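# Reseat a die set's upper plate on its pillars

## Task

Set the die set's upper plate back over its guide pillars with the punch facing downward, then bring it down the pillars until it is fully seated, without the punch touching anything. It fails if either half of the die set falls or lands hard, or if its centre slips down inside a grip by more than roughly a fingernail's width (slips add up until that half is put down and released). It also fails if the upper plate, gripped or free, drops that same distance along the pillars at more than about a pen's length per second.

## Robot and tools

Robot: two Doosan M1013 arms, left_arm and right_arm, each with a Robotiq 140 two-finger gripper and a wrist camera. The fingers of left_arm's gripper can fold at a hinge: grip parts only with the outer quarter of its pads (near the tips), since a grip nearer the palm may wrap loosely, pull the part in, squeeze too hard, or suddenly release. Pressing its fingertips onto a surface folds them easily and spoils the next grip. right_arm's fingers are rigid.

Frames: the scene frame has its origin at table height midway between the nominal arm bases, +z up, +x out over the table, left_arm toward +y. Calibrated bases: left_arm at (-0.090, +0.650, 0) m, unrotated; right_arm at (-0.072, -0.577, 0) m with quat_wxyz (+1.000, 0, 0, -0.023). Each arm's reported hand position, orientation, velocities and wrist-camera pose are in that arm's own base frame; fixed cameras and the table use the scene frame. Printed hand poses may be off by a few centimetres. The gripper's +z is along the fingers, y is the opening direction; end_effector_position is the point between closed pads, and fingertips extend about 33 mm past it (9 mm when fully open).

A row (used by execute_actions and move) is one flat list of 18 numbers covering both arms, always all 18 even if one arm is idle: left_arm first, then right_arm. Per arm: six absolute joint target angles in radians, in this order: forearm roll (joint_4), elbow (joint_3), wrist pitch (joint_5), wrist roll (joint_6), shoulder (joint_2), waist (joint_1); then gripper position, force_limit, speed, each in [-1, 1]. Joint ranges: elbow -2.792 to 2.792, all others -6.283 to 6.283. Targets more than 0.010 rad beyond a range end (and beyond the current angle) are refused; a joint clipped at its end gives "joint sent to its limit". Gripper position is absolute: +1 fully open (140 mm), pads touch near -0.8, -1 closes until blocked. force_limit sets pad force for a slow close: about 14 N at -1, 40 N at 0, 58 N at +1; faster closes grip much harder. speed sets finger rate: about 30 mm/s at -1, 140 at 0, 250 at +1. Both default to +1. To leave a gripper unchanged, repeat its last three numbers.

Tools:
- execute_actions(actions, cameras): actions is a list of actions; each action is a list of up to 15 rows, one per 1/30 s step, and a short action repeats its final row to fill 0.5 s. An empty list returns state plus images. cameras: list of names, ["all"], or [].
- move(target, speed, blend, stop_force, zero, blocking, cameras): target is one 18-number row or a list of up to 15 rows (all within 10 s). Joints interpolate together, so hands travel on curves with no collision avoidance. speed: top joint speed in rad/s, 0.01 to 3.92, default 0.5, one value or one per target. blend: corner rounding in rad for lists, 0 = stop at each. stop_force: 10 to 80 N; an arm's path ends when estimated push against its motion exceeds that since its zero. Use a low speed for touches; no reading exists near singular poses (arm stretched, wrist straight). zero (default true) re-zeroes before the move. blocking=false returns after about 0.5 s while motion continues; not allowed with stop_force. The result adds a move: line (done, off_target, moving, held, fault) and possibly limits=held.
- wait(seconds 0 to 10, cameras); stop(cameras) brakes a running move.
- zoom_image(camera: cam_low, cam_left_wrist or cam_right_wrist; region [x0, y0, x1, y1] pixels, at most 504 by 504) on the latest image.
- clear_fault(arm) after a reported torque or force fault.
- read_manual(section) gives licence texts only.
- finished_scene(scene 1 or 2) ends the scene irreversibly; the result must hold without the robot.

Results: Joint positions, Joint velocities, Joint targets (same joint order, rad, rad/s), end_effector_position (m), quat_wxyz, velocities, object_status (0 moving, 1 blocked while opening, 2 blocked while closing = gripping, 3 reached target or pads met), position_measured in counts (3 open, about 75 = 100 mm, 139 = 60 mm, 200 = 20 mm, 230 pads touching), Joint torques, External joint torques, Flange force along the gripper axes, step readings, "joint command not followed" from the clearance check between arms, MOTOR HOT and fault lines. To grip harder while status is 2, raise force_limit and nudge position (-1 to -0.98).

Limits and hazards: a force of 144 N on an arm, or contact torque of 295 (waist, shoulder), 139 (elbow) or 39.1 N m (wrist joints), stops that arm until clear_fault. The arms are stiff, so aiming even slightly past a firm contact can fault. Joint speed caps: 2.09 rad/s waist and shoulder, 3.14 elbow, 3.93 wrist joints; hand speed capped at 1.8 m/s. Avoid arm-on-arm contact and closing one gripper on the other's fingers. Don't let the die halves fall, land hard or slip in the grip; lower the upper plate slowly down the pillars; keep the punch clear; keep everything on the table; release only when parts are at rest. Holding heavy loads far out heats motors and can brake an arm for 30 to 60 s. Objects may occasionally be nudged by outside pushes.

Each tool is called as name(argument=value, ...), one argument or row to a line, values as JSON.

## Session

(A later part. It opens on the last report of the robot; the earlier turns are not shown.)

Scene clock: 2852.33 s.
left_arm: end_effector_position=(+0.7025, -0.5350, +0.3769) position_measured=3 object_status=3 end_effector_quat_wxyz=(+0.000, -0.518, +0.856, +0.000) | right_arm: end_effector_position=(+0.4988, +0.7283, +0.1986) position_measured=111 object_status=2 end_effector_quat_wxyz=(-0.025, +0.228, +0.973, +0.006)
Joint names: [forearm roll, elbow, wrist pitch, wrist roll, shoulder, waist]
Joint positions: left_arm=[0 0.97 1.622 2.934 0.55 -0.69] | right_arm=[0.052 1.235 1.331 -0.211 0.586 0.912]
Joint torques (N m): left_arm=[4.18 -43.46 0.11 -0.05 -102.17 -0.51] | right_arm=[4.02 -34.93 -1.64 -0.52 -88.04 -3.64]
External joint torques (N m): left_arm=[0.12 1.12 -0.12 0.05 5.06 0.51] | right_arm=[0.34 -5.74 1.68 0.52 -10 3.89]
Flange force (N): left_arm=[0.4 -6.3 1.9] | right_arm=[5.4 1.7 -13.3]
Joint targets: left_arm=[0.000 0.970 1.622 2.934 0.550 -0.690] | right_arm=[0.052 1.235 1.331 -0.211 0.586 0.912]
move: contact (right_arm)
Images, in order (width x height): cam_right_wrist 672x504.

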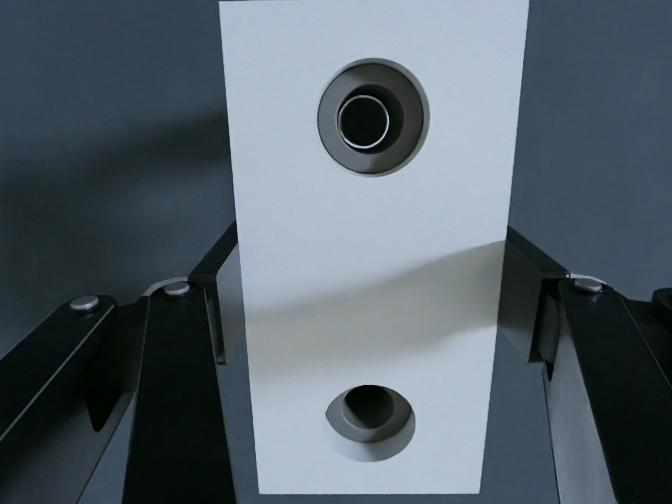

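move(
  target=[
    [0,0.97,1.6216,2.934,0.55,-0.69,1,1,-1,0.0525,1.2355,1.3305,-0.2076,0.5862,0.91217,-1,1,0.2],
    [0,0.97,1.6216,2.934,0.55,-0.69,1,1,-1,0.0525,1.2355,1.3305,-0.2072,0.5862,0.91262,-1,1,0.2],
    [0,0.97,1.6216,2.934,0.55,-0.69,1,1,-1,0.0525,1.2355,1.3305,-0.2132,0.5862,0.91262,-1,1,0.2],
    [0,0.97,1.6216,2.934,0.55,-0.69,1,1,-1,0.0525,1.2355,1.3305,-0.2138,0.5862,0.91205,-1,1,0.2],
    [0,0.97,1.6216,2.934,0.55,-0.69,1,1,-1,0.0525,1.2355,1.3305,-0.2086,0.5862,0.91225,-1,1,0.2],
  ],
  speed=0.01,
  blend=0.0005,
  cameras=["cam_left_wrist","cam_right_wrist","cam_low"],
)

zoom_image(
  camera="cam_right_wrist",
  region=[330, 80, 400, 150],
)

zoom_image(
  camera="cam_low",
  region=[180, 176, 252, 276],
)

Scene clock: 2876.30 s.
left_arm: end_effector_position=(+0.7025, -0.5350, +0.3769) position_measured=3 object_status=3 end_effector_quat_wxyz=(+0.000, -0.518, +0.856, +0.000) | right_arm: end_effector_position=(+0.4985, +0.7283, +0.1981) position_measured=111 object_status=2 end_effector_quat_wxyz=(-0.025, +0.229, +0.973, +0.006)
Joint names: [forearm roll, elbow, wrist pitch, wrist roll, shoulder, waist]
Joint positions: left_arm=[0 0.97 1.622 2.934 0.55 -0.69] | right_arm=[0.052 1.236 1.331 -0.209 0.586 0.912]
Joint torques (N m): left_arm=[4.19 -43.47 0.11 -0.03 -102.45 -0.74] | right_arm=[3.02 -30.83 1.23 0.07 -86.75 -5.96]
External joint torques (N m): left_arm=[0.12 0.97 -0.12 0.03 4.94 0.28] | right_arm=[1.36 -10.15 -1.19 -0.07 -12.27 6.06]
Flange force (N): left_arm=[0.7 -6.5 1.6] | right_arm=[6.6 7.1 -14.7]
Joint targets: left_arm=[0.000 0.970 1.622 2.934 0.550 -0.690] | right_arm=[0.052 1.236 1.331 -0.209 0.586 0.912]
move: done; blend cut to 0.0002 rad at target 1, 0.0002 rad at target 2, 0.0003 rad at target 3, 0.0003 rad at target 4

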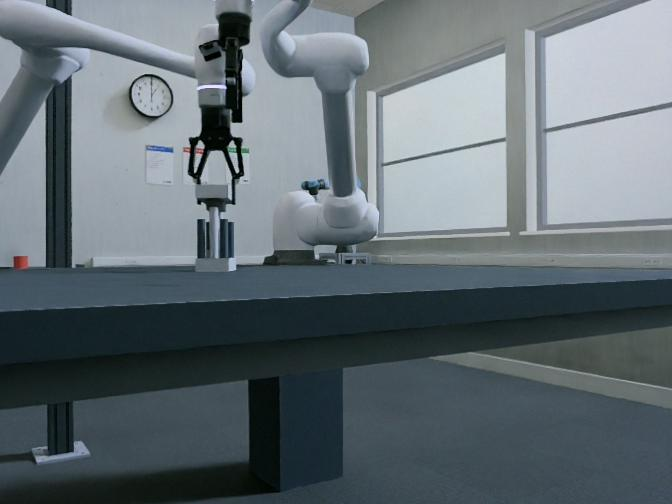

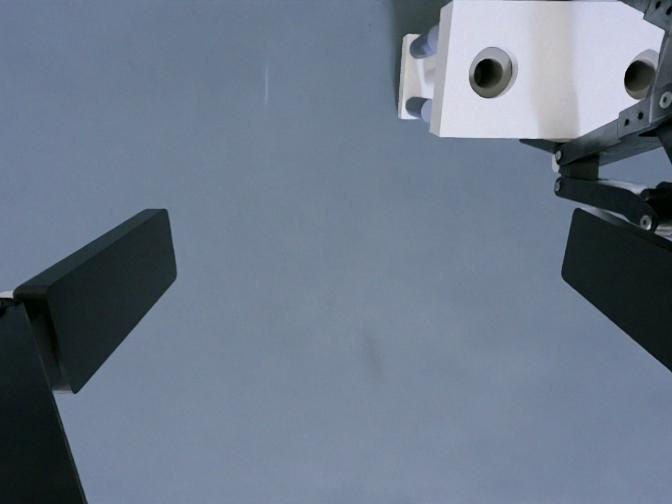

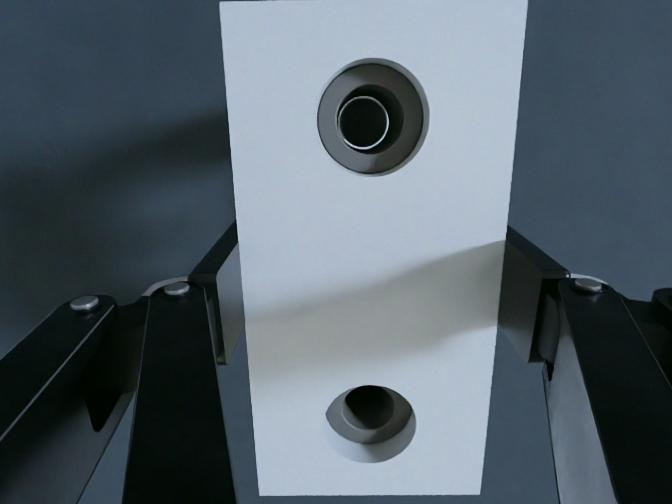

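Scaled by 7.200 from the camera's 672x504 image, which has a finer 960x720 frame.

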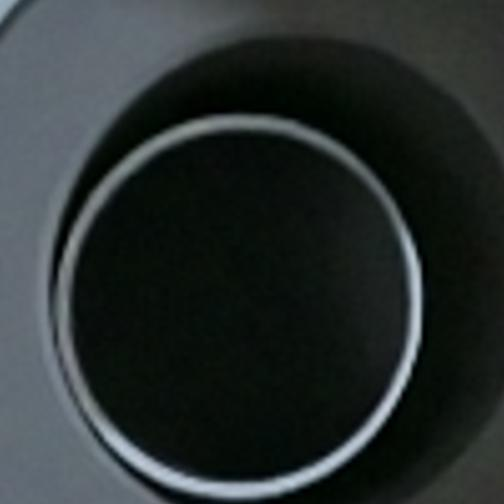

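Scaled by 5.040 from the camera's 672x504 image, which has a finer 960x720 frame.

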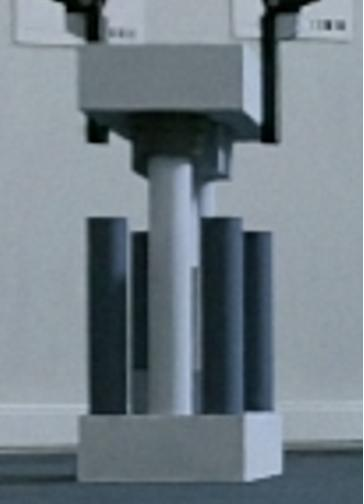

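move(
  target=[
    [0,0.6,1.95,2.9337,0.59,-0.55,1,1,-1,0.0525,1.2355,1.3305,-0.2086,0.5862,0.91225,-1,1,0.2],
    [-1.2581,1.9536,1.3822,0.8217,0.4497,-0.0706,1,1,-1,0.0525,1.2355,1.3305,-0.2086,0.5862,0.91225,-1,1,0.2],
    [-1.1748,1.6041,1.5017,0.7057,0.6507,-0.2856,1,1,-1,0.0525,1.2355,1.3305,-0.2086,0.5862,0.91225,-1,1,0.2],
  ],
  speed=[0.5,1.0,0.3],
  blend=[0.1,0.1,0],
  cameras=["cam_left_wrist"],
)

zoom_image(
  camera="cam_left_wrist",
  region=[270, 180, 410, 300],
)

Scene clock: 2919.73 s.
left_arm: end_effector_position=(+0.6390, -0.4707, +0.1788) position_measured=3 object_status=3 end_effector_quat_wxyz=(+0.295, +0.702, +0.422, -0.492) | right_arm: end_effector_position=(+0.4985, +0.7283, +0.1981) position_measured=111 object_status=2 end_effector_quat_wxyz=(-0.025, +0.229, +0.973, +0.006)
Joint names: [forearm roll, elbow, wrist pitch, wrist roll, shoulder, waist]
Joint positions: left_arm=[-1.175 1.604 1.502 0.706 0.651 -0.286] | right_arm=[0.053 1.235 1.33 -0.209 0.586 0.912]
Joint torques (N m): left_arm=[-0.7 -30.39 1.84 -0.06 -98.24 -0.37] | right_arm=[3.1 -31.63 0.92 0.11 -87.11 -6.9]
External joint torques (N m): left_arm=[0.06 0.67 -0.18 0.06 5 0.14] | right_arm=[1.29 -9.38 -0.88 -0.11 -11.82 6.95]
Flange force (N): left_arm=[5.6 4.4 0.8] | right_arm=[7.6 6.3 -14.0]
Joint targets: left_arm=[-1.175 1.604 1.502 0.706 0.651 -0.286] | right_arm=[0.052 1.236 1.331 -0.209 0.586 0.912]
move: done
Images, in order (width x height): cam_left_wrist 672x504.

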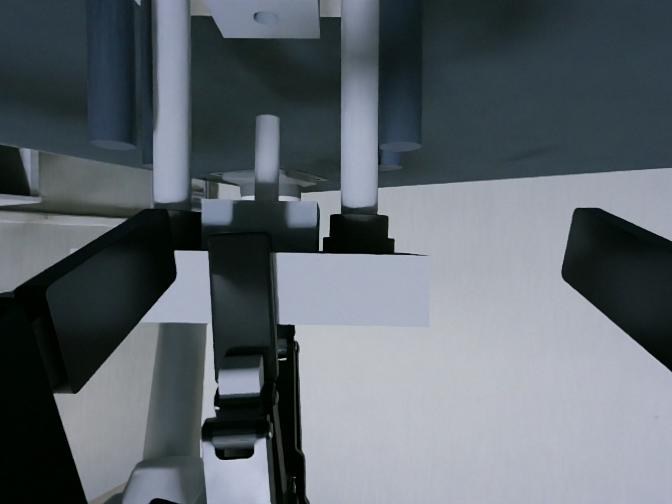

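Scaled by 3.600 from the camera's 672x504 image, which has a finer 960x720 frame.

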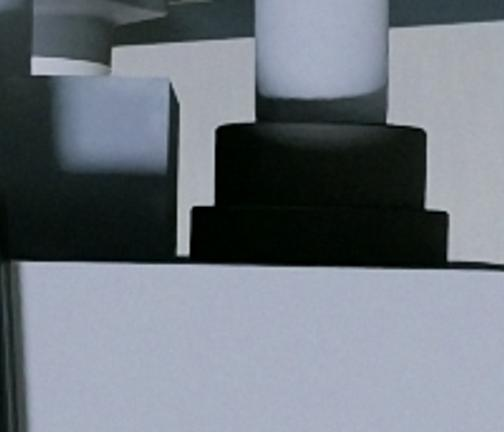

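zoom_image(
  camera="cam_left_wrist",
  region=[320, 195, 400, 260],
)

zoom_image(
  camera="cam_left_wrist",
  region=[140, 170, 220, 260],
)

move(
  target=[
    [-0.8935,0.9488,2.0751,0.6835,0.9843,-0.2892,1,1,-1,0.0525,1.2355,1.3305,-0.2086,0.5862,0.91225,-1,1,0.2],
    [-0.4829,0.5137,2.2182,0.8544,1.0561,-0.5513,1,1,-1,0.0525,1.2355,1.3305,-0.2086,0.5862,0.91225,-1,1,0.2],
  ],
  speed=0.5,
  blend=[0.1,0],
  cameras=["cam_left_wrist"],
)

zoom_image(
  camera="cam_left_wrist",
  region=[325, 215, 395, 270],
)

Scaled by 6.300 from the camera's 672x504 image, which has a finer 960x720 frame.

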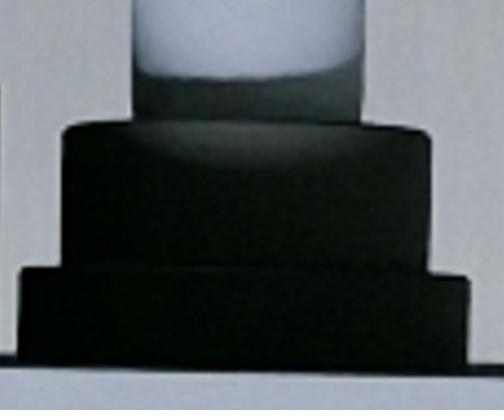

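Scaled by 5.600 from the camera's 672x504 image, which has a finer 960x720 frame.

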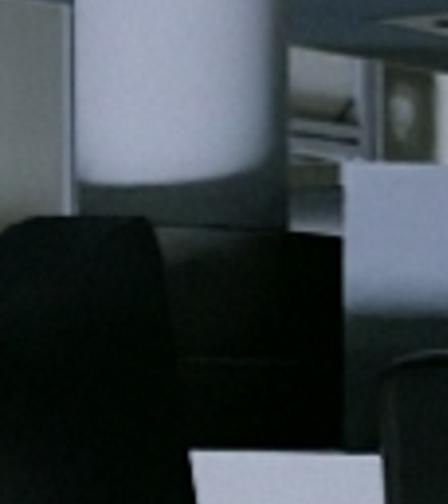

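Scene clock: 2947.80 s.
left_arm: end_effector_position=(+0.7188, -0.5460, +0.2230) position_measured=3 object_status=3 end_effector_quat_wxyz=(+0.000, +0.924, +0.000, -0.383) | right_arm: end_effector_position=(+0.4985, +0.7283, +0.1981) position_measured=111 object_status=2 end_effector_quat_wxyz=(-0.025, +0.229, +0.973, +0.006)
Joint names: [forearm roll, elbow, wrist pitch, wrist roll, shoulder, waist]
Joint positions: left_arm=[-0.483 0.514 2.218 0.854 1.056 -0.551] | right_arm=[0.053 1.235 1.33 -0.209 0.586 0.912]
Joint torques (N m): left_arm=[2.76 -41.91 1.6 -0.08 -137.8 -0.77] | right_arm=[3.16 -31.61 0.93 0.09 -86.81 -6.88]
External joint torques (N m): left_arm=[0.11 1.02 -0.16 0.08 5.6 0.93] | right_arm=[1.21 -9.45 -0.89 -0.09 -12.33 6.49]
Flange force (N): left_arm=[0.0 0.0 0.0] | right_arm=[7.3 5.6 -14.4]
Joint targets: left_arm=[-0.483 0.514 2.218 0.854 1.056 -0.551] | right_arm=[0.052 1.236 1.331 -0.209 0.586 0.912]
move: done
Images, in order (width x height): cam_left_wrist 672x504.

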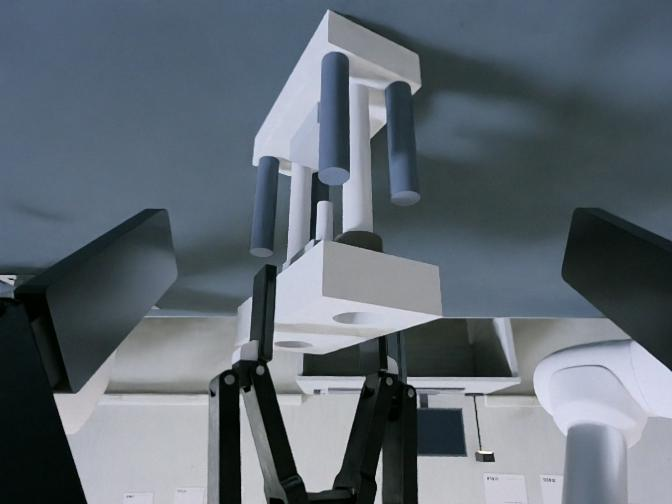

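Scaled by 7.200 from the camera's 672x504 image, which has a finer 960x720 frame.

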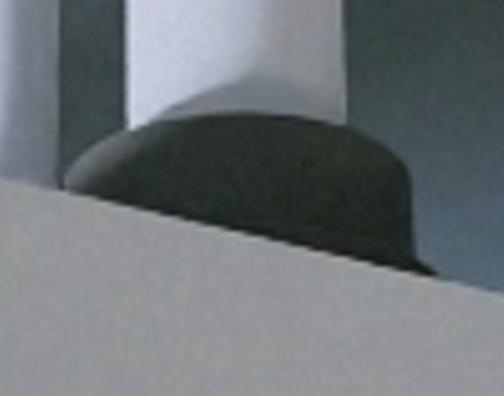

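move(
  target=[-0.4829,0.5137,2.2182,0.8544,1.0561,-0.5513,1,1,-1,0.0525,1.2335,1.3334,-0.2109,0.5855,0.91247,-1,1,0.2],
  speed=0.02,
)

move(
  target=[-0.4829,0.5137,2.2182,0.8544,1.0561,-0.5513,1,1,-1,0.0525,1.2392,1.3252,-0.2109,0.5881,0.91247,-1,1,0.2],
  speed=0.008,
  stop_force=10,
)

Scene clock: 2971.63 s.
left_arm: end_effector_position=(+0.7188, -0.5461, +0.2232) position_measured=3 object_status=3 end_effector_quat_wxyz=(+0.000, +0.924, +0.000, -0.383) | right_arm: end_effector_position=(+0.4983, +0.7283, +0.1998) position_measured=111 object_status=2 end_effector_quat_wxyz=(-0.025, +0.228, +0.973, +0.006)
Joint names: [forearm roll, elbow, wrist pitch, wrist roll, shoulder, waist]
Joint positions: left_arm=[-0.483 0.514 2.218 0.854 1.056 -0.551] | right_arm=[0.053 1.234 1.333 -0.211 0.586 0.912]
Joint torques (N m): left_arm=[2.76 -41.84 1.6 -0.08 -138.01 -0.65] | right_arm=[4.82 -48.24 0.81 -0.23 -115.23 1.28]
External joint torques (N m): left_arm=[0.06 1.11 -0.18 0.08 6.35 0.06] | right_arm=[-0.41 7.35 -0.77 0.23 16.45 -0.53]
Flange force (N): left_arm=[0.0 0.0 0.0] | right_arm=[-2.2 6.5 16.5]
Joint targets: left_arm=[-0.483 0.514 2.218 0.854 1.056 -0.551] | right_arm=[0.052 1.234 1.333 -0.211 0.585 0.912]
move: done

speed must be a number from 0.01 to 3.92 (rad/s); nothing of the call was run

move(
  target=[-0.4829,0.5137,2.2182,0.8544,1.0561,-0.5513,1,1,-1,0.0525,1.2392,1.3252,-0.2109,0.5881,0.91247,-1,1,0.2],
  speed=0.01,
  stop_force=10,
)

move(
  target=[-0.4829,0.5137,2.2182,0.8544,1.0561,-0.5513,1,1,-1,0.0525,1.2392,1.3252,-0.2109,0.5881,0.91247,-1,1,0.2],
  speed=0.01,
  stop_force=10,
)

Scene clock: 2984.97 s.
left_arm: end_effector_position=(+0.7188, -0.5461, +0.2232) position_measured=3 object_status=3 end_effector_quat_wxyz=(+0.000, +0.924, +0.000, -0.383) | right_arm: end_effector_position=(+0.4983, +0.7284, +0.1986) position_measured=111 object_status=2 end_effector_quat_wxyz=(-0.025, +0.228, +0.973, +0.006)
Joint names: [forearm roll, elbow, wrist pitch, wrist roll, shoulder, waist]
Joint positions: left_arm=[-0.483 0.514 2.218 0.854 1.056 -0.551] | right_arm=[0.053 1.235 1.331 -0.211 0.586 0.912]
Joint torques (N m): left_arm=[2.74 -41.88 1.59 -0.05 -138.21 -0.64] | right_arm=[5.1 -42.63 -1.64 -0.57 -99.81 0.24]
External joint torques (N m): left_arm=[0.1 1.33 -0.17 0.05 7.08 0.71] | right_arm=[-0.76 1.98 1.68 0.57 1.97 -0.44]
Flange force (N): left_arm=[0.0 0.0 0.0] | right_arm=[0.1 -0.3 0.4]
Joint targets: left_arm=[-0.483 0.514 2.218 0.854 1.056 -0.551] | right_arm=[0.052 1.235 1.331 -0.211 0.586 0.912]
move: contact (right_arm)

Scene clock: 2985.63 s.
left_arm: end_effector_position=(+0.7188, -0.5461, +0.2232) position_measured=3 object_status=3 end_effector_quat_wxyz=(+0.000, +0.924, +0.000, -0.383) | right_arm: end_effector_position=(+0.4983, +0.7285, +0.1982) position_measured=111 object_status=2 end_effector_quat_wxyz=(-0.025, +0.228, +0.973, +0.006)
Joint names: [forearm roll, elbow, wrist pitch, wrist roll, shoulder, waist]
Joint positions: left_arm=[-0.483 0.514 2.218 0.854 1.056 -0.551] | right_arm=[0.052 1.236 1.33 -0.211 0.586 0.913]
Joint torques (N m): left_arm=[2.74 -41.9 1.63 -0.05 -137.98 -0.73] | right_arm=[4.25 -36.73 -3.37 -0.84 -86.08 -3.52]
External joint torques (N m): left_arm=[0.1 1.33 -0.21 0.05 6.79 0.67] | right_arm=[0.12 -4.16 3.41 0.84 -12.68 3.52]
Flange force (N): left_arm=[0.0 0.0 0.0] | right_arm=[6.4 -5.1 -15.3]
Joint targets: left_arm=[-0.483 0.514 2.218 0.854 1.056 -0.551] | right_arm=[0.053 1.236 1.330 -0.211 0.586 0.912]
move: contact (right_arm)

move(
  target=[-0.4829,0.5137,2.2182,0.8544,1.0561,-0.5513,1,1,-1,0.0525,1.2338,1.3332,-0.2092,0.5853,0.91262,-1,1,0.2],
  speed=0.02,
)

move(
  target=[-0.4829,0.5137,2.2182,0.8544,1.0561,-0.5513,1,1,-1,0.0525,1.2395,1.325,-0.2092,0.5879,0.91262,-1,1,0.2],
  speed=0.01,
  stop_force=10,
)

move(
  target=[-0.4829,0.5137,2.2182,0.8544,1.0561,-0.5513,1,1,-1,0.0525,1.2395,1.325,-0.2092,0.5879,0.91262,-1,1,0.2],
  speed=0.01,
  stop_force=10,
)

Scene clock: 3015.57 s.
left_arm: end_effector_position=(+0.7188, -0.5461, +0.2232) position_measured=3 object_status=3 end_effector_quat_wxyz=(+0.000, +0.924, +0.000, -0.383) | right_arm: end_effector_position=(+0.4981, +0.7284, +0.1998) position_measured=111 object_status=2 end_effector_quat_wxyz=(-0.025, +0.229, +0.973, +0.006)
Joint names: [forearm roll, elbow, wrist pitch, wrist roll, shoulder, waist]
Joint positions: left_arm=[-0.483 0.514 2.218 0.854 1.056 -0.551] | right_arm=[0.053 1.234 1.333 -0.209 0.585 0.913]
Joint torques (N m): left_arm=[2.73 -41.86 1.62 -0.03 -137.72 -0.71] | right_arm=[4.99 -46.58 0.93 -0.13 -112.61 1.11]
External joint torques (N m): left_arm=[0.11 1.67 -0.22 0.03 7.66 1.05] | right_arm=[-0.62 5.69 -0.9 0.13 14.07 -1.06]
Flange force (N): left_arm=[0.0 0.0 0.0] | right_arm=[-2.8 6.7 13.8]
Joint targets: left_arm=[-0.483 0.514 2.218 0.854 1.056 -0.551] | right_arm=[0.052 1.234 1.333 -0.209 0.585 0.913]
move: done

Scene clock: 3016.37 s.
left_arm: end_effector_position=(+0.7188, -0.5461, +0.2232) position_measured=3 object_status=3 end_effector_quat_wxyz=(+0.000, +0.924, +0.000, -0.383) | right_arm: end_effector_position=(+0.4982, +0.7284, +0.1985) position_measured=111 object_status=2 end_effector_quat_wxyz=(-0.025, +0.229, +0.973, +0.006)
Joint names: [forearm roll, elbow, wrist pitch, wrist roll, shoulder, waist]
Joint positions: left_arm=[-0.483 0.514 2.218 0.854 1.056 -0.551] | right_arm=[0.052 1.235 1.331 -0.209 0.586 0.913]
Joint torques (N m): left_arm=[2.73 -41.79 1.61 -0.06 -137.79 -0.56] | right_arm=[5.72 -39.74 0.03 -0.42 -98.91 1.7]
External joint torques (N m): left_arm=[0.14 1.18 -0.19 0.06 6.45 1.3] | right_arm=[-1.32 -1.33 0.01 0.42 -0.25 -1.39]
Flange force (N): left_arm=[0.0 0.0 0.0] | right_arm=[-1.5 3.0 -1.8]
Joint targets: left_arm=[-0.483 0.514 2.218 0.854 1.056 -0.551] | right_arm=[0.052 1.235 1.331 -0.209 0.586 0.913]
move: contact (right_arm)

Scene clock: 3017.07 s.
left_arm: end_effector_position=(+0.7188, -0.5461, +0.2232) position_measured=3 object_status=3 end_effector_quat_wxyz=(+0.000, +0.924, +0.000, -0.383) | right_arm: end_effector_position=(+0.4982, +0.7285, +0.1980) position_measured=111 object_status=2 end_effector_quat_wxyz=(-0.025, +0.229, +0.973, +0.006)
Joint names: [forearm roll, elbow, wrist pitch, wrist roll, shoulder, waist]
Joint positions: left_arm=[-0.483 0.514 2.218 0.854 1.056 -0.551] | right_arm=[0.052 1.236 1.33 -0.209 0.586 0.913]
Joint torques (N m): left_arm=[2.77 -41.85 1.61 -0.07 -138.11 -0.53] | right_arm=[4.59 -34.31 -2.07 -0.63 -85.43 -2.55]
External joint torques (N m): left_arm=[0.06 1.52 -0.2 0.07 7.65 0.39] | right_arm=[-0.21 -6.6 2.11 0.63 -13.38 2.66]
Flange force (N): left_arm=[0.0 0.0 0.0] | right_arm=[4.7 -1.3 -16.5]
Joint targets: left_arm=[-0.483 0.514 2.218 0.854 1.056 -0.551] | right_arm=[0.052 1.236 1.330 -0.209 0.586 0.913]
move: contact (right_arm)

move(
  target=[-0.4829,0.5137,2.2182,0.8544,1.0561,-0.5513,1,1,-1,0.0525,1.2343,1.333,-0.2077,0.585,0.91262,-1,1,0.2],
  speed=0.02,
)

move(
  target=[-0.4829,0.5137,2.2182,0.8544,1.0561,-0.5513,1,1,-1,0.0525,1.24,1.3248,-0.2077,0.5876,0.91262,-1,1,0.2],
  speed=0.01,
  stop_force=10,
)

move(
  target=[-0.4829,0.5137,2.2182,0.8544,1.0561,-0.5513,1,1,-1,0.0525,1.24,1.3248,-0.2077,0.5876,0.91262,-1,1,0.2],
  speed=0.01,
  stop_force=15,
  cameras=["cam_right_wrist","cam_left_wrist"],
)

zoom_image(
  camera="cam_right_wrist",
  region=[330, 80, 400, 150],
)

zoom_image(
  camera="cam_left_wrist",
  region=[240, 180, 450, 370],
)

Scene clock: 3032.40 s.
left_arm: end_effector_position=(+0.7188, -0.5461, +0.2232) position_measured=3 object_status=3 end_effector_quat_wxyz=(+0.000, +0.924, +0.000, -0.383) | right_arm: end_effector_position=(+0.4980, +0.7282, +0.1998) position_measured=111 object_status=2 end_effector_quat_wxyz=(-0.025, +0.229, +0.973, +0.006)
Joint names: [forearm roll, elbow, wrist pitch, wrist roll, shoulder, waist]
Joint positions: left_arm=[-0.483 0.514 2.218 0.854 1.056 -0.551] | right_arm=[0.052 1.234 1.333 -0.208 0.585 0.913]
Joint torques (N m): left_arm=[2.72 -41.8 1.62 -0.1 -138.11 -0.72] | right_arm=[4.25 -47.71 0.67 -0.26 -113.66 -0.78]
External joint torques (N m): left_arm=[0.13 1.07 -0.19 0.1 6.41 1.02] | right_arm=[0.13 6.8 -0.63 0.26 14.99 1.12]
Flange force (N): left_arm=[0.0 0.0 0.0] | right_arm=[-0.1 6.1 15.2]
Joint targets: left_arm=[-0.483 0.514 2.218 0.854 1.056 -0.551] | right_arm=[0.052 1.234 1.333 -0.208 0.585 0.913]
move: done

Scene clock: 3033.23 s.
left_arm: end_effector_position=(+0.7188, -0.5461, +0.2232) position_measured=3 object_status=3 end_effector_quat_wxyz=(+0.000, +0.924, +0.000, -0.383) | right_arm: end_effector_position=(+0.4981, +0.7283, +0.1984) position_measured=111 object_status=2 end_effector_quat_wxyz=(-0.025, +0.229, +0.973, +0.006)
Joint names: [forearm roll, elbow, wrist pitch, wrist roll, shoulder, waist]
Joint positions: left_arm=[-0.483 0.514 2.218 0.854 1.056 -0.551] | right_arm=[0.052 1.236 1.33 -0.208 0.586 0.913]
Joint torques (N m): left_arm=[2.72 -41.82 1.61 -0.07 -137.81 -0.55] | right_arm=[3.99 -38.94 -0.63 -0.45 -95.9 -2.4]
External joint torques (N m): left_arm=[0.15 1.07 -0.18 0.07 6.06 1.21] | right_arm=[0.37 -1.81 0.66 0.45 -2.24 2.44]
Flange force (N): left_arm=[0.0 0.0 0.0] | right_arm=[3.1 2.5 -4.0]
Joint targets: left_arm=[-0.483 0.514 2.218 0.854 1.056 -0.551] | right_arm=[0.052 1.236 1.330 -0.208 0.586 0.913]
move: contact (right_arm)

Scene clock: 3033.93 s.
left_arm: end_effector_position=(+0.7188, -0.5461, +0.2232) position_measured=3 object_status=3 end_effector_quat_wxyz=(+0.000, +0.924, +0.000, -0.383) | right_arm: end_effector_position=(+0.4981, +0.7284, +0.1976) position_measured=111 object_status=2 end_effector_quat_wxyz=(-0.025, +0.230, +0.973, +0.006)
Joint names: [forearm roll, elbow, wrist pitch, wrist roll, shoulder, waist]
Joint positions: left_arm=[-0.483 0.514 2.218 0.854 1.056 -0.551] | right_arm=[0.053 1.237 1.329 -0.208 0.586 0.913]
Joint torques (N m): left_arm=[2.75 -41.82 1.59 -0.07 -138.01 -0.79] | right_arm=[1.86 -33.85 -3.12 -0.72 -82.21 -8.65]
External joint torques (N m): left_arm=[0.04 1.65 -0.19 0.07 8.01 0.32] | right_arm=[2.5 -7.07 3.15 0.72 -16.51 8.33]
Flange force (N): left_arm=[0.0 0.0 0.0] | right_arm=[11.7 -2.9 -19.6]
Joint targets: left_arm=[-0.483 0.514 2.218 0.854 1.056 -0.551] | right_arm=[0.053 1.237 1.329 -0.208 0.586 0.913]
move: contact (right_arm)
Images, in order (width x height): cam_left_wrist 672x504, cam_right_wrist 672x504.

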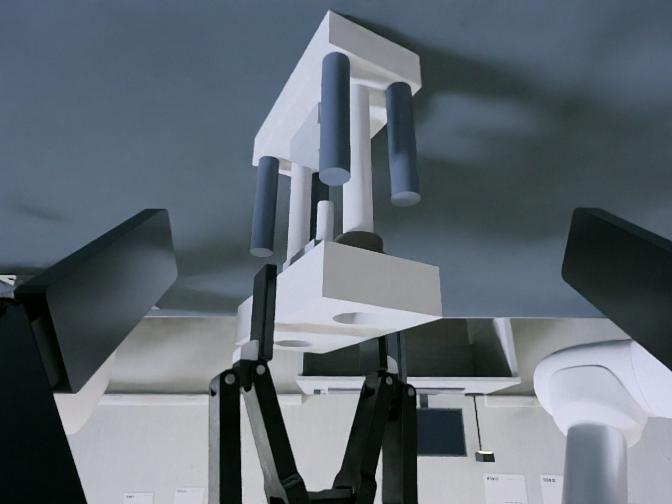

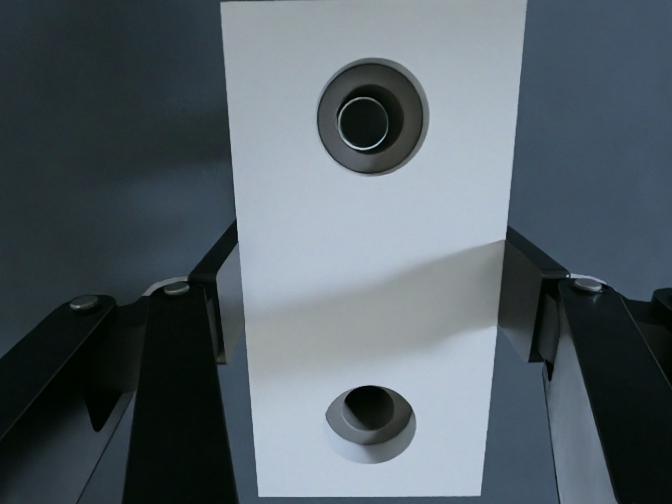

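Scaled by 7.200 from the camera's 672x504 image, which has a finer 960x720 frame.

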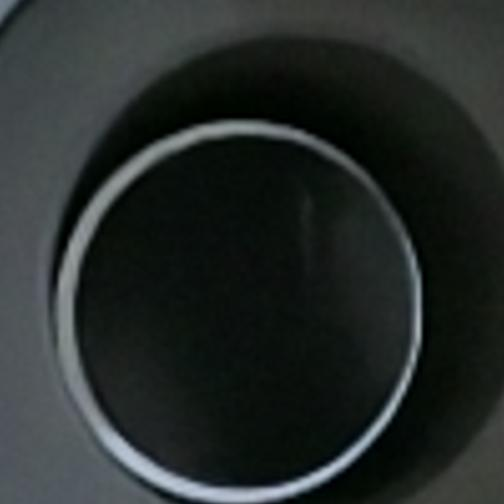

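Scaled by 2.400 from the camera's 672x504 image, which has a finer 960x720 frame.

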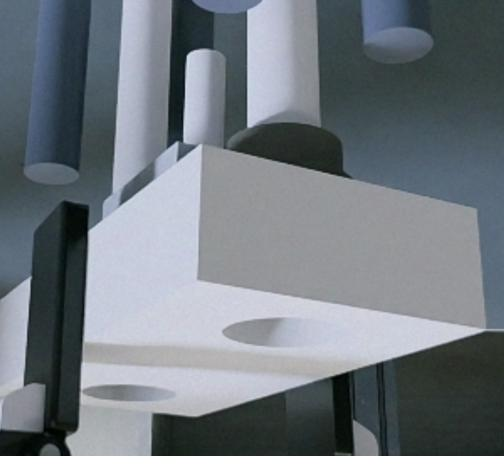

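move(
  target=[-0.4829,0.5137,2.2182,0.8544,1.0561,-0.5513,1,1,-1,0.0525,1.2325,1.3352,-0.2027,0.5844,0.91276,-1,1,0.2],
  speed=0.02,
)

move(
  target=[-0.4829,0.5137,2.2182,0.8544,1.0561,-0.5513,1,1,-1,0.0525,1.24,1.3246,-0.2027,0.5878,0.91276,-1,1,0.2],
  speed=0.01,
  stop_force=10,
  cameras=["cam_right_wrist"],
)

zoom_image(
  camera="cam_right_wrist",
  region=[330, 80, 400, 150],
)

move(
  target=[-0.4829,0.5137,2.2182,0.8544,1.0561,-0.5513,1,1,-1,0.0525,1.24,1.3246,-0.2027,0.5878,0.91276,-1,1,0.2],
  speed=0.01,
  stop_force=15,
  cameras=["cam_right_wrist","cam_left_wrist"],
)

zoom_image(
  camera="cam_right_wrist",
  region=[330, 80, 400, 150],
)

Scene clock: 3053.23 s.
left_arm: end_effector_position=(+0.7188, -0.5461, +0.2232) position_measured=3 object_status=3 end_effector_quat_wxyz=(+0.000, +0.924, +0.000, -0.383) | right_arm: end_effector_position=(+0.4980, +0.7284, +0.2013) position_measured=111 object_status=2 end_effector_quat_wxyz=(-0.025, +0.232, +0.972, +0.006)
Joint names: [forearm roll, elbow, wrist pitch, wrist roll, shoulder, waist]
Joint positions: left_arm=[-0.483 0.514 2.218 0.854 1.056 -0.551] | right_arm=[0.052 1.232 1.335 -0.203 0.584 0.913]
Joint torques (N m): left_arm=[2.76 -41.87 1.6 -0.08 -138.04 -0.55] | right_arm=[4.1 -49.15 0.07 -0.26 -115.48 -0.9]
External joint torques (N m): left_arm=[0.08 1.18 -0.18 0.08 6.48 0.55] | right_arm=[0.29 8.21 -0.03 0.26 16.81 1.32]
Flange force (N): left_arm=[0.0 0.0 0.0] | right_arm=[0.0 6.0 16.6]
Joint targets: left_arm=[-0.483 0.514 2.218 0.854 1.056 -0.551] | right_arm=[0.052 1.233 1.335 -0.203 0.584 0.913]
move: done

Scene clock: 3054.27 s.
left_arm: end_effector_position=(+0.7188, -0.5461, +0.2232) position_measured=3 object_status=3 end_effector_quat_wxyz=(+0.000, +0.924, +0.000, -0.383) | right_arm: end_effector_position=(+0.4980, +0.7285, +0.1983) position_measured=111 object_status=2 end_effector_quat_wxyz=(-0.025, +0.232, +0.972, +0.006)
Joint names: [forearm roll, elbow, wrist pitch, wrist roll, shoulder, waist]
Joint positions: left_arm=[-0.483 0.514 2.218 0.854 1.056 -0.551] | right_arm=[0.053 1.236 1.33 -0.203 0.586 0.913]
Joint torques (N m): left_arm=[2.75 -41.76 1.58 -0.1 -138.06 -0.43] | right_arm=[3.45 -40.24 0.84 -0.21 -101.88 -4.35]
External joint torques (N m): left_arm=[0.04 1.36 -0.17 0.1 7.4 -0.5] | right_arm=[0.91 -0.54 -0.8 0.21 3.63 4.05]
Flange force (N): left_arm=[0.0 0.0 0.0] | right_arm=[3.7 7.5 2.4]
Joint targets: left_arm=[-0.483 0.514 2.218 0.854 1.056 -0.551] | right_arm=[0.053 1.236 1.330 -0.203 0.586 0.913]
move: contact (right_arm)
Images, in order (width x height): cam_right_wrist 672x504.

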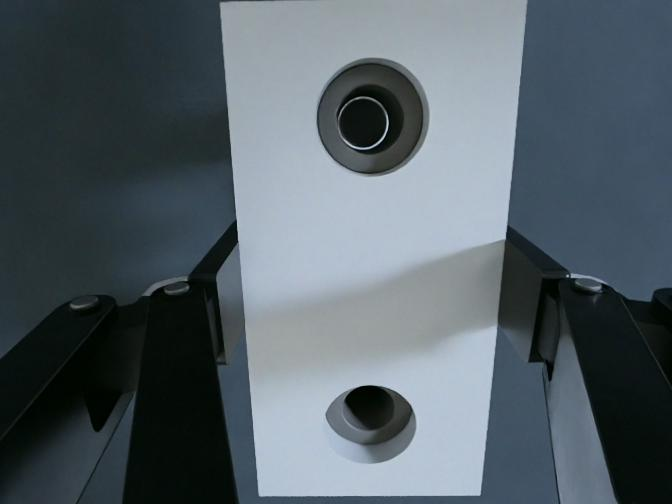

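Scaled by 7.200 from the camera's 672x504 image, which has a finer 960x720 frame.

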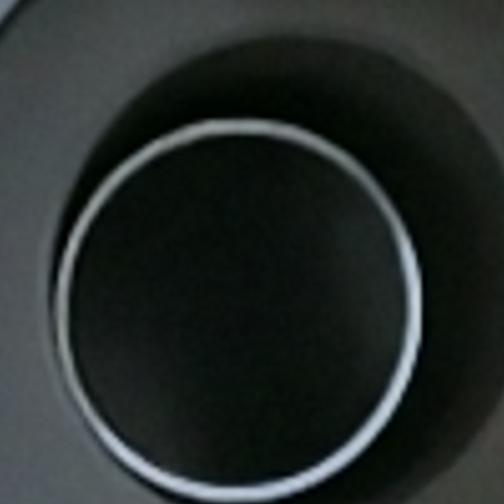

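Scene clock: 3054.97 s.
left_arm: end_effector_position=(+0.7188, -0.5461, +0.2232) position_measured=3 object_status=3 end_effector_quat_wxyz=(+0.000, +0.924, +0.000, -0.383) | right_arm: end_effector_position=(+0.4980, +0.7285, +0.1976) position_measured=111 object_status=2 end_effector_quat_wxyz=(-0.025, +0.232, +0.972, +0.006)
Joint names: [forearm roll, elbow, wrist pitch, wrist roll, shoulder, waist]
Joint positions: left_arm=[-0.483 0.514 2.218 0.854 1.056 -0.551] | right_arm=[0.053 1.237 1.329 -0.203 0.586 0.913]
Joint torques (N m): left_arm=[2.77 -41.88 1.59 -0.07 -138.13 -0.57] | right_arm=[2.4 -31.39 -1.41 -0.46 -81.62 -8.49]
External joint torques (N m): left_arm=[0.04 1.45 -0.18 0.07 7.39 -0.2] | right_arm=[1.96 -9.53 1.45 0.46 -16.98 8.12]
Flange force (N): left_arm=[0.0 0.0 0.0] | right_arm=[10.7 1.0 -20.0]
Joint targets: left_arm=[-0.483 0.514 2.218 0.854 1.056 -0.551] | right_arm=[0.053 1.237 1.329 -0.203 0.586 0.913]
move: contact (right_arm)
Images, in order (width x height): cam_left_wrist 672x504, cam_right_wrist 672x504.

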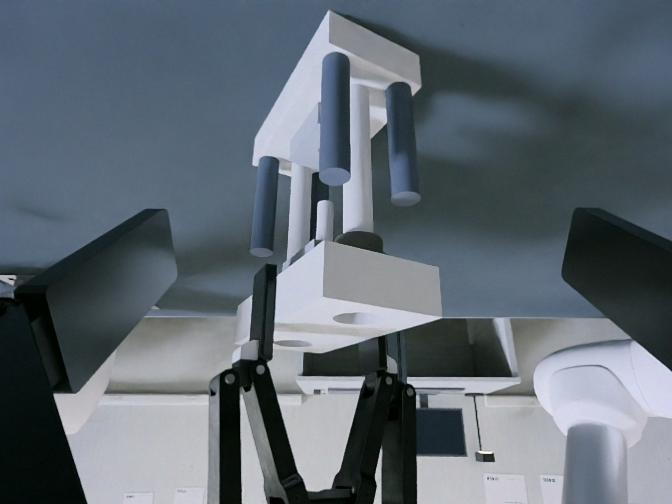

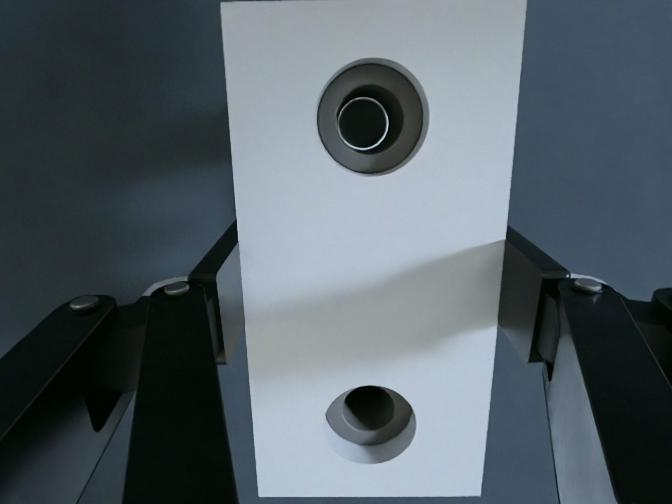

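Scaled by 7.200 from the camera's 672x504 image, which has a finer 960x720 frame.

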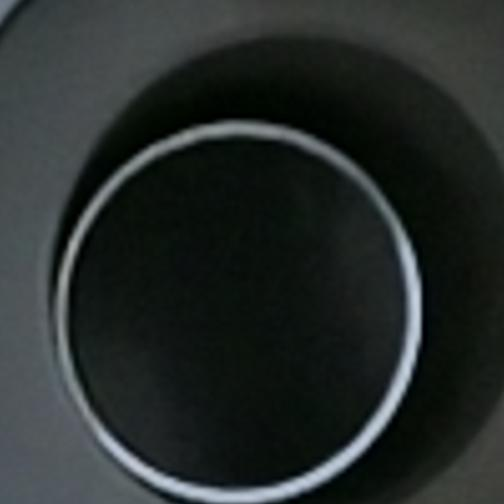

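move(
  target=[-0.4829,0.5137,2.2182,0.8544,1.0561,-0.5513,1,1,-1,0.0525,1.2335,1.3338,-0.2016,0.5849,0.91318,-1,1,0.2],
  speed=0.02,
)

move(
  target=[-0.4829,0.5137,2.2182,0.8544,1.0561,-0.5513,1,1,-1,0.0525,1.2402,1.3245,-0.2018,0.5878,0.91318,-1,1,0.2],
  speed=0.01,
  stop_force=10,
  cameras=["cam_right_wrist"],
)

zoom_image(
  camera="cam_right_wrist",
  region=[330, 80, 400, 150],
)

move(
  target=[-0.4829,0.5137,2.2182,0.8544,1.0561,-0.5513,1,1,-1,0.0525,1.2402,1.3245,-0.2018,0.5878,0.91318,-1,1,0.2],
  speed=0.01,
  stop_force=15,
  cameras=["cam_right_wrist","cam_left_wrist"],
)

zoom_image(
  camera="cam_right_wrist",
  region=[330, 80, 400, 150],
)

zoom_image(
  camera="cam_left_wrist",
  region=[325, 215, 395, 270],
)

Scene clock: 3068.17 s.
left_arm: end_effector_position=(+0.7188, -0.5461, +0.2232) position_measured=3 object_status=3 end_effector_quat_wxyz=(+0.000, +0.924, +0.000, -0.383) | right_arm: end_effector_position=(+0.4977, +0.7286, +0.2003) position_measured=111 object_status=2 end_effector_quat_wxyz=(-0.025, +0.232, +0.972, +0.006)
Joint names: [forearm roll, elbow, wrist pitch, wrist roll, shoulder, waist]
Joint positions: left_arm=[-0.483 0.514 2.218 0.854 1.056 -0.551] | right_arm=[0.053 1.234 1.334 -0.202 0.585 0.913]
Joint torques (N m): left_arm=[2.75 -41.8 1.61 -0.06 -138.25 -0.55] | right_arm=[4.09 -49.38 0.09 -0.33 -114.69 -0.76]
External joint torques (N m): left_arm=[0.1 1.07 -0.18 0.06 6.59 0.54] | right_arm=[0.27 8.47 -0.05 0.33 16.26 0.12]
Flange force (N): left_arm=[0.0 0.0 0.0] | right_arm=[-1.0 4.1 16.7]
Joint targets: left_arm=[-0.483 0.514 2.218 0.854 1.056 -0.551] | right_arm=[0.052 1.234 1.334 -0.202 0.585 0.913]
move: done

Scene clock: 3069.07 s.
left_arm: end_effector_position=(+0.7188, -0.5461, +0.2232) position_measured=3 object_status=3 end_effector_quat_wxyz=(+0.000, +0.924, +0.000, -0.383) | right_arm: end_effector_position=(+0.4978, +0.7286, +0.1981) position_measured=111 object_status=2 end_effector_quat_wxyz=(-0.025, +0.232, +0.972, +0.006)
Joint names: [forearm roll, elbow, wrist pitch, wrist roll, shoulder, waist]
Joint positions: left_arm=[-0.483 0.514 2.218 0.854 1.056 -0.551] | right_arm=[0.052 1.236 1.33 -0.202 0.586 0.913]
Joint torques (N m): left_arm=[2.74 -41.92 1.59 -0.05 -138.16 -0.59] | right_arm=[5.22 -40.96 -0.76 -0.47 -98.45 0.81]
External joint torques (N m): left_arm=[0.11 1.2 -0.16 0.05 6.54 0.4] | right_arm=[-0.84 0.07 0.8 0.47 -0.2 -0.7]
Flange force (N): left_arm=[0.0 0.0 0.0] | right_arm=[-0.3 0.3 -1.3]
Joint targets: left_arm=[-0.483 0.514 2.218 0.854 1.056 -0.551] | right_arm=[0.052 1.236 1.330 -0.202 0.586 0.913]
move: contact (right_arm)
Images, in order (width x height): cam_right_wrist 672x504.

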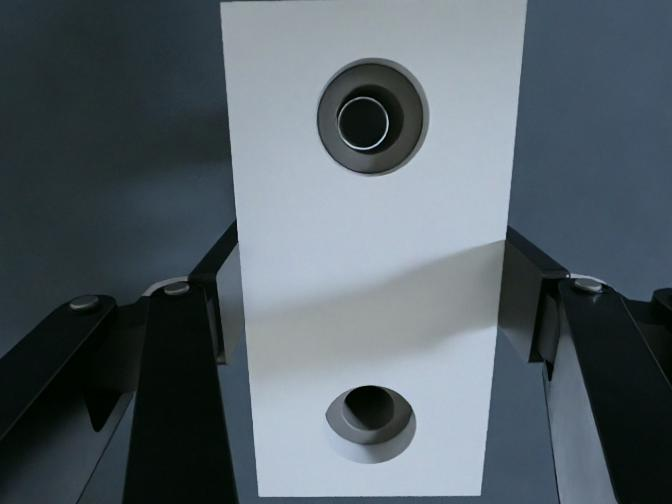

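Scaled by 7.200 from the camera's 672x504 image, which has a finer 960x720 frame.

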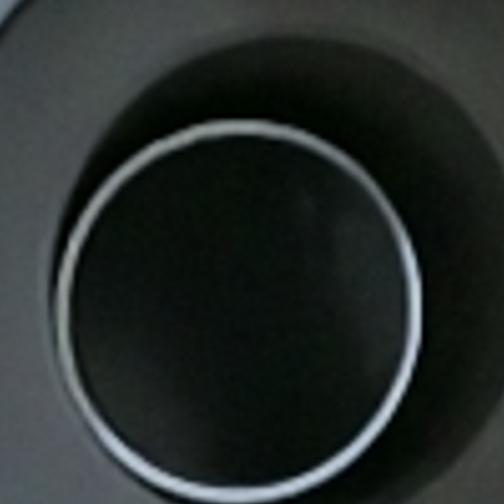

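Scene clock: 3069.77 s.
left_arm: end_effector_position=(+0.7188, -0.5461, +0.2232) position_measured=3 object_status=3 end_effector_quat_wxyz=(+0.000, +0.924, +0.000, -0.383) | right_arm: end_effector_position=(+0.4977, +0.7287, +0.1975) position_measured=111 object_status=2 end_effector_quat_wxyz=(-0.025, +0.232, +0.972, +0.006)
Joint names: [forearm roll, elbow, wrist pitch, wrist roll, shoulder, waist]
Joint positions: left_arm=[-0.483 0.514 2.218 0.854 1.056 -0.551] | right_arm=[0.052 1.237 1.329 -0.202 0.586 0.913]
Joint torques (N m): left_arm=[2.76 -41.74 1.62 -0.06 -137.85 -0.56] | right_arm=[3.89 -35.3 -2.59 -0.73 -85.7 -3.91]
External joint torques (N m): left_arm=[0.07 1.24 -0.2 0.06 6.85 0.58] | right_arm=[0.49 -5.55 2.63 0.73 -12.98 4.43]
Flange force (N): left_arm=[0.0 0.0 0.0] | right_arm=[7.0 -2.6 -15.8]
Joint targets: left_arm=[-0.483 0.514 2.218 0.854 1.056 -0.551] | right_arm=[0.052 1.237 1.329 -0.202 0.586 0.913]
move: contact (right_arm)
Images, in order (width x height): cam_left_wrist 672x504, cam_right_wrist 672x504.

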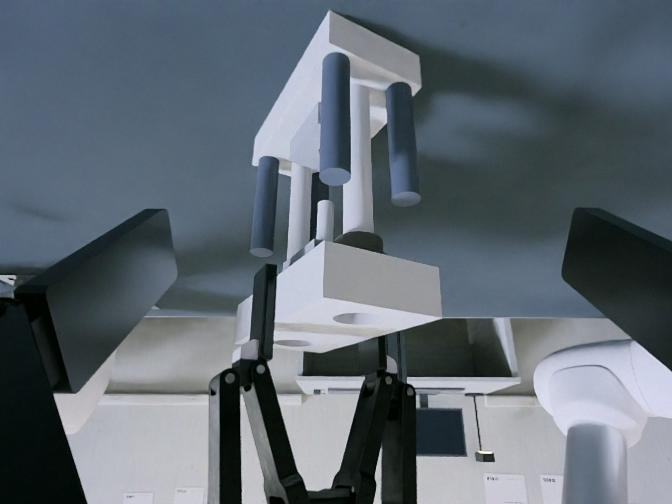

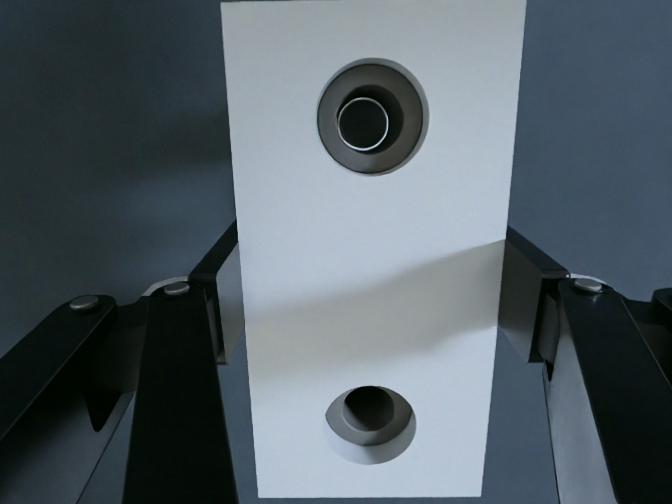

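Scaled by 7.200 from the camera's 672x504 image, which has a finer 960x720 frame.

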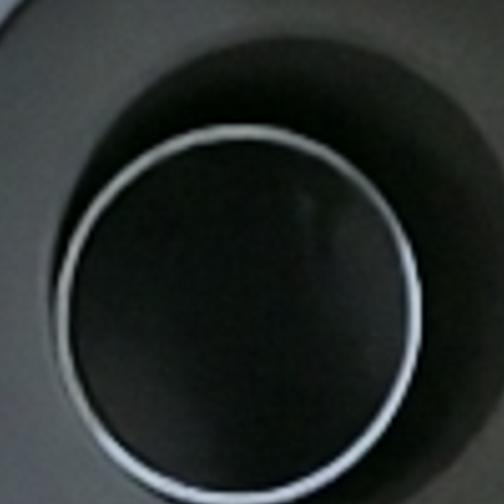

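Scaled by 7.200 from the camera's 672x504 image, which has a finer 960x720 frame.

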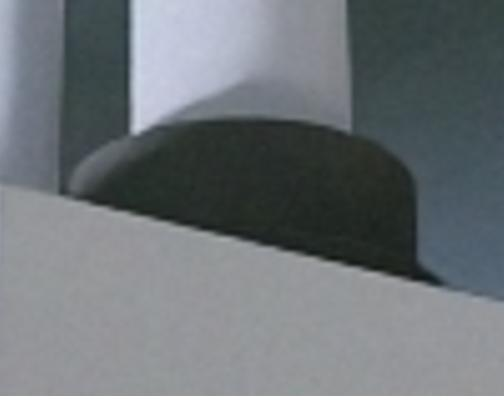

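move(
  target="[-0.4829,0.5137,2.2182,0.8544,1.0561,-0.5513,1,1,-1,0.0525,1.2352,1.3319,-0.1984,0.5851,0.91332,-1,1,0.2],\"PLACEHOLDER\"]",
)


move(
  target=[-0.4829,0.5137,2.2182,0.8544,1.0561,-0.5513,1,1,-1,0.0525,1.2345,1.333,-0.1984,0.5848,0.91332,-1,1,0.2],
  speed=0.02,
)

move(
  target=[-0.4829,0.5137,2.2182,0.8544,1.0561,-0.5513,1,1,-1,0.0525,1.2415,1.3229,-0.1986,0.5880,0.91332,-1,1,0.2],
  speed=0.01,
  stop_force=10,
)

move(
  target=[-0.4829,0.5137,2.2182,0.8544,1.0561,-0.5513,1,1,-1,0.0525,1.2415,1.3229,-0.1986,0.5880,0.91332,-1,1,0.2],
  speed=0.01,
  stop_force=22,
  cameras=["cam_right_wrist","cam_left_wrist"],
)

zoom_image(
  camera="cam_right_wrist",
  region=[330, 80, 400, 150],
)

zoom_image(
  camera="cam_left_wrist",
  region=[240, 180, 450, 370],
)

Scene clock: 3088.00 s.
left_arm: end_effector_position=(+0.7188, -0.5461, +0.2232) position_measured=3 object_status=3 end_effector_quat_wxyz=(+0.000, +0.924, +0.000, -0.383) | right_arm: end_effector_position=(+0.4975, +0.7285, +0.1999) position_measured=111 object_status=2 end_effector_quat_wxyz=(-0.025, +0.234, +0.972, +0.006)
Joint names: [forearm roll, elbow, wrist pitch, wrist roll, shoulder, waist]
Joint positions: left_arm=[-0.483 0.514 2.218 0.854 1.056 -0.551] | right_arm=[0.052 1.235 1.333 -0.198 0.585 0.913]
Joint torques (N m): left_arm=[2.75 -41.85 1.61 -0.03 -137.98 -0.55] | right_arm=[4.14 -49.04 0.18 -0.3 -115.29 -0.45]
External joint torques (N m): left_arm=[0.07 1.25 -0.19 0.04 6.76 -0.26] | right_arm=[0.24 8.06 -0.15 0.3 16.55 0.47]
Flange force (N): left_arm=[0.0 0.0 0.0] | right_arm=[-0.8 5.6 16.5]
Joint targets: left_arm=[-0.483 0.514 2.218 0.854 1.056 -0.551] | right_arm=[0.052 1.234 1.333 -0.198 0.585 0.913]
move: done

Scene clock: 3088.87 s.
left_arm: end_effector_position=(+0.7188, -0.5461, +0.2232) position_measured=3 object_status=3 end_effector_quat_wxyz=(+0.000, +0.924, +0.000, -0.383) | right_arm: end_effector_position=(+0.4975, +0.7286, +0.1980) position_measured=111 object_status=2 end_effector_quat_wxyz=(-0.025, +0.234, +0.972, +0.006)
Joint names: [forearm roll, elbow, wrist pitch, wrist roll, shoulder, waist]
Joint positions: left_arm=[-0.483 0.514 2.218 0.854 1.056 -0.551] | right_arm=[0.053 1.237 1.33 -0.198 0.586 0.913]
Joint torques (N m): left_arm=[2.74 -41.72 1.6 -0.07 -138.02 -0.58] | right_arm=[4.87 -41.27 0.47 -0.27 -101.87 -0.13]
External joint torques (N m): left_arm=[0.09 1.09 -0.17 0.07 6.68 0.03] | right_arm=[-0.47 0.3 -0.43 0.27 2.94 0.54]
Flange force (N): left_arm=[0.0 0.0 0.0] | right_arm=[0.3 3.8 2.3]
Joint targets: left_arm=[-0.483 0.514 2.218 0.854 1.056 -0.551] | right_arm=[0.053 1.237 1.330 -0.198 0.586 0.913]
move: contact (right_arm)

Scene clock: 3089.70 s.
left_arm: end_effector_position=(+0.7188, -0.5461, +0.2232) position_measured=3 object_status=3 end_effector_quat_wxyz=(+0.000, +0.924, +0.000, -0.383) | right_arm: end_effector_position=(+0.4974, +0.7287, +0.1965) position_measured=111 object_status=2 end_effector_quat_wxyz=(-0.025, +0.234, +0.972, +0.006)
Joint names: [forearm roll, elbow, wrist pitch, wrist roll, shoulder, waist]
Joint positions: left_arm=[-0.483 0.514 2.218 0.854 1.056 -0.551] | right_arm=[0.053 1.238 1.327 -0.198 0.586 0.913]
Joint torques (N m): left_arm=[2.75 -41.89 1.6 -0.06 -137.96 -0.66] | right_arm=[1.16 -31.55 -2.88 -0.74 -79.18 -11.13]
External joint torques (N m): left_arm=[0.08 1.46 -0.18 0.06 7.2 0.47] | right_arm=[3.2 -9.2 2.91 0.74 -19.12 11.38]
Flange force (N): left_arm=[0.0 0.0 0.0] | right_arm=[15.1 -1.2 -22.6]
Joint targets: left_arm=[-0.483 0.514 2.218 0.854 1.056 -0.551] | right_arm=[0.053 1.238 1.327 -0.198 0.586 0.913]
move: contact (right_arm)
Images, in order (width x height): cam_left_wrist 672x504, cam_right_wrist 672x504.

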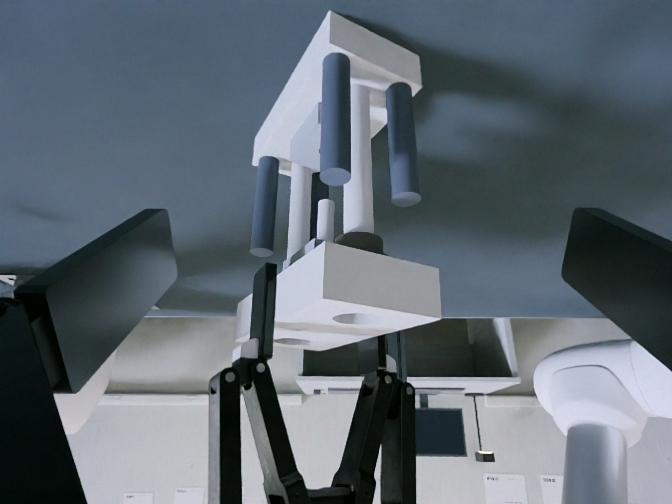

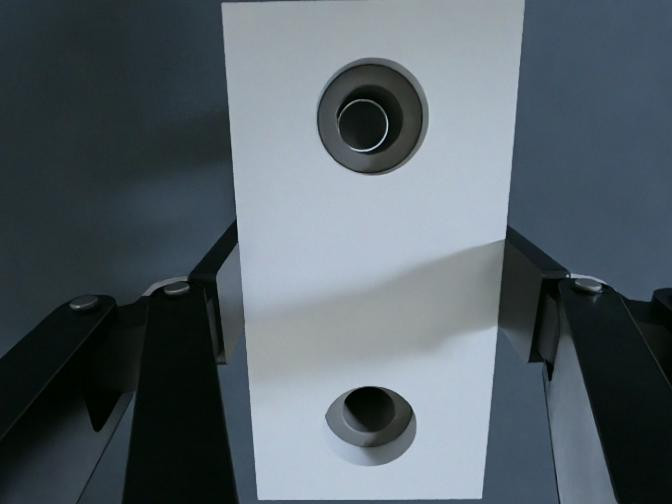

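Scaled by 7.200 from the camera's 672x504 image, which has a finer 960x720 frame.

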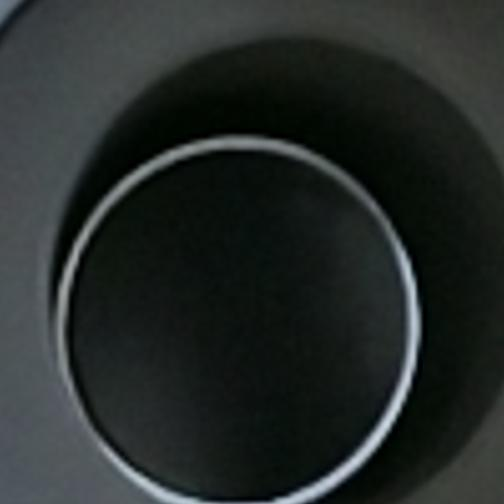

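Scaled by 2.400 from the camera's 672x504 image, which has a finer 960x720 frame.

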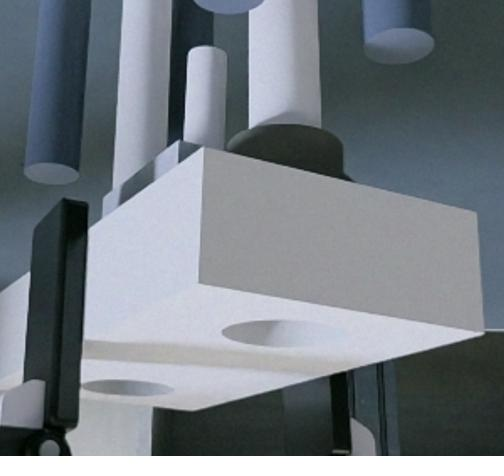

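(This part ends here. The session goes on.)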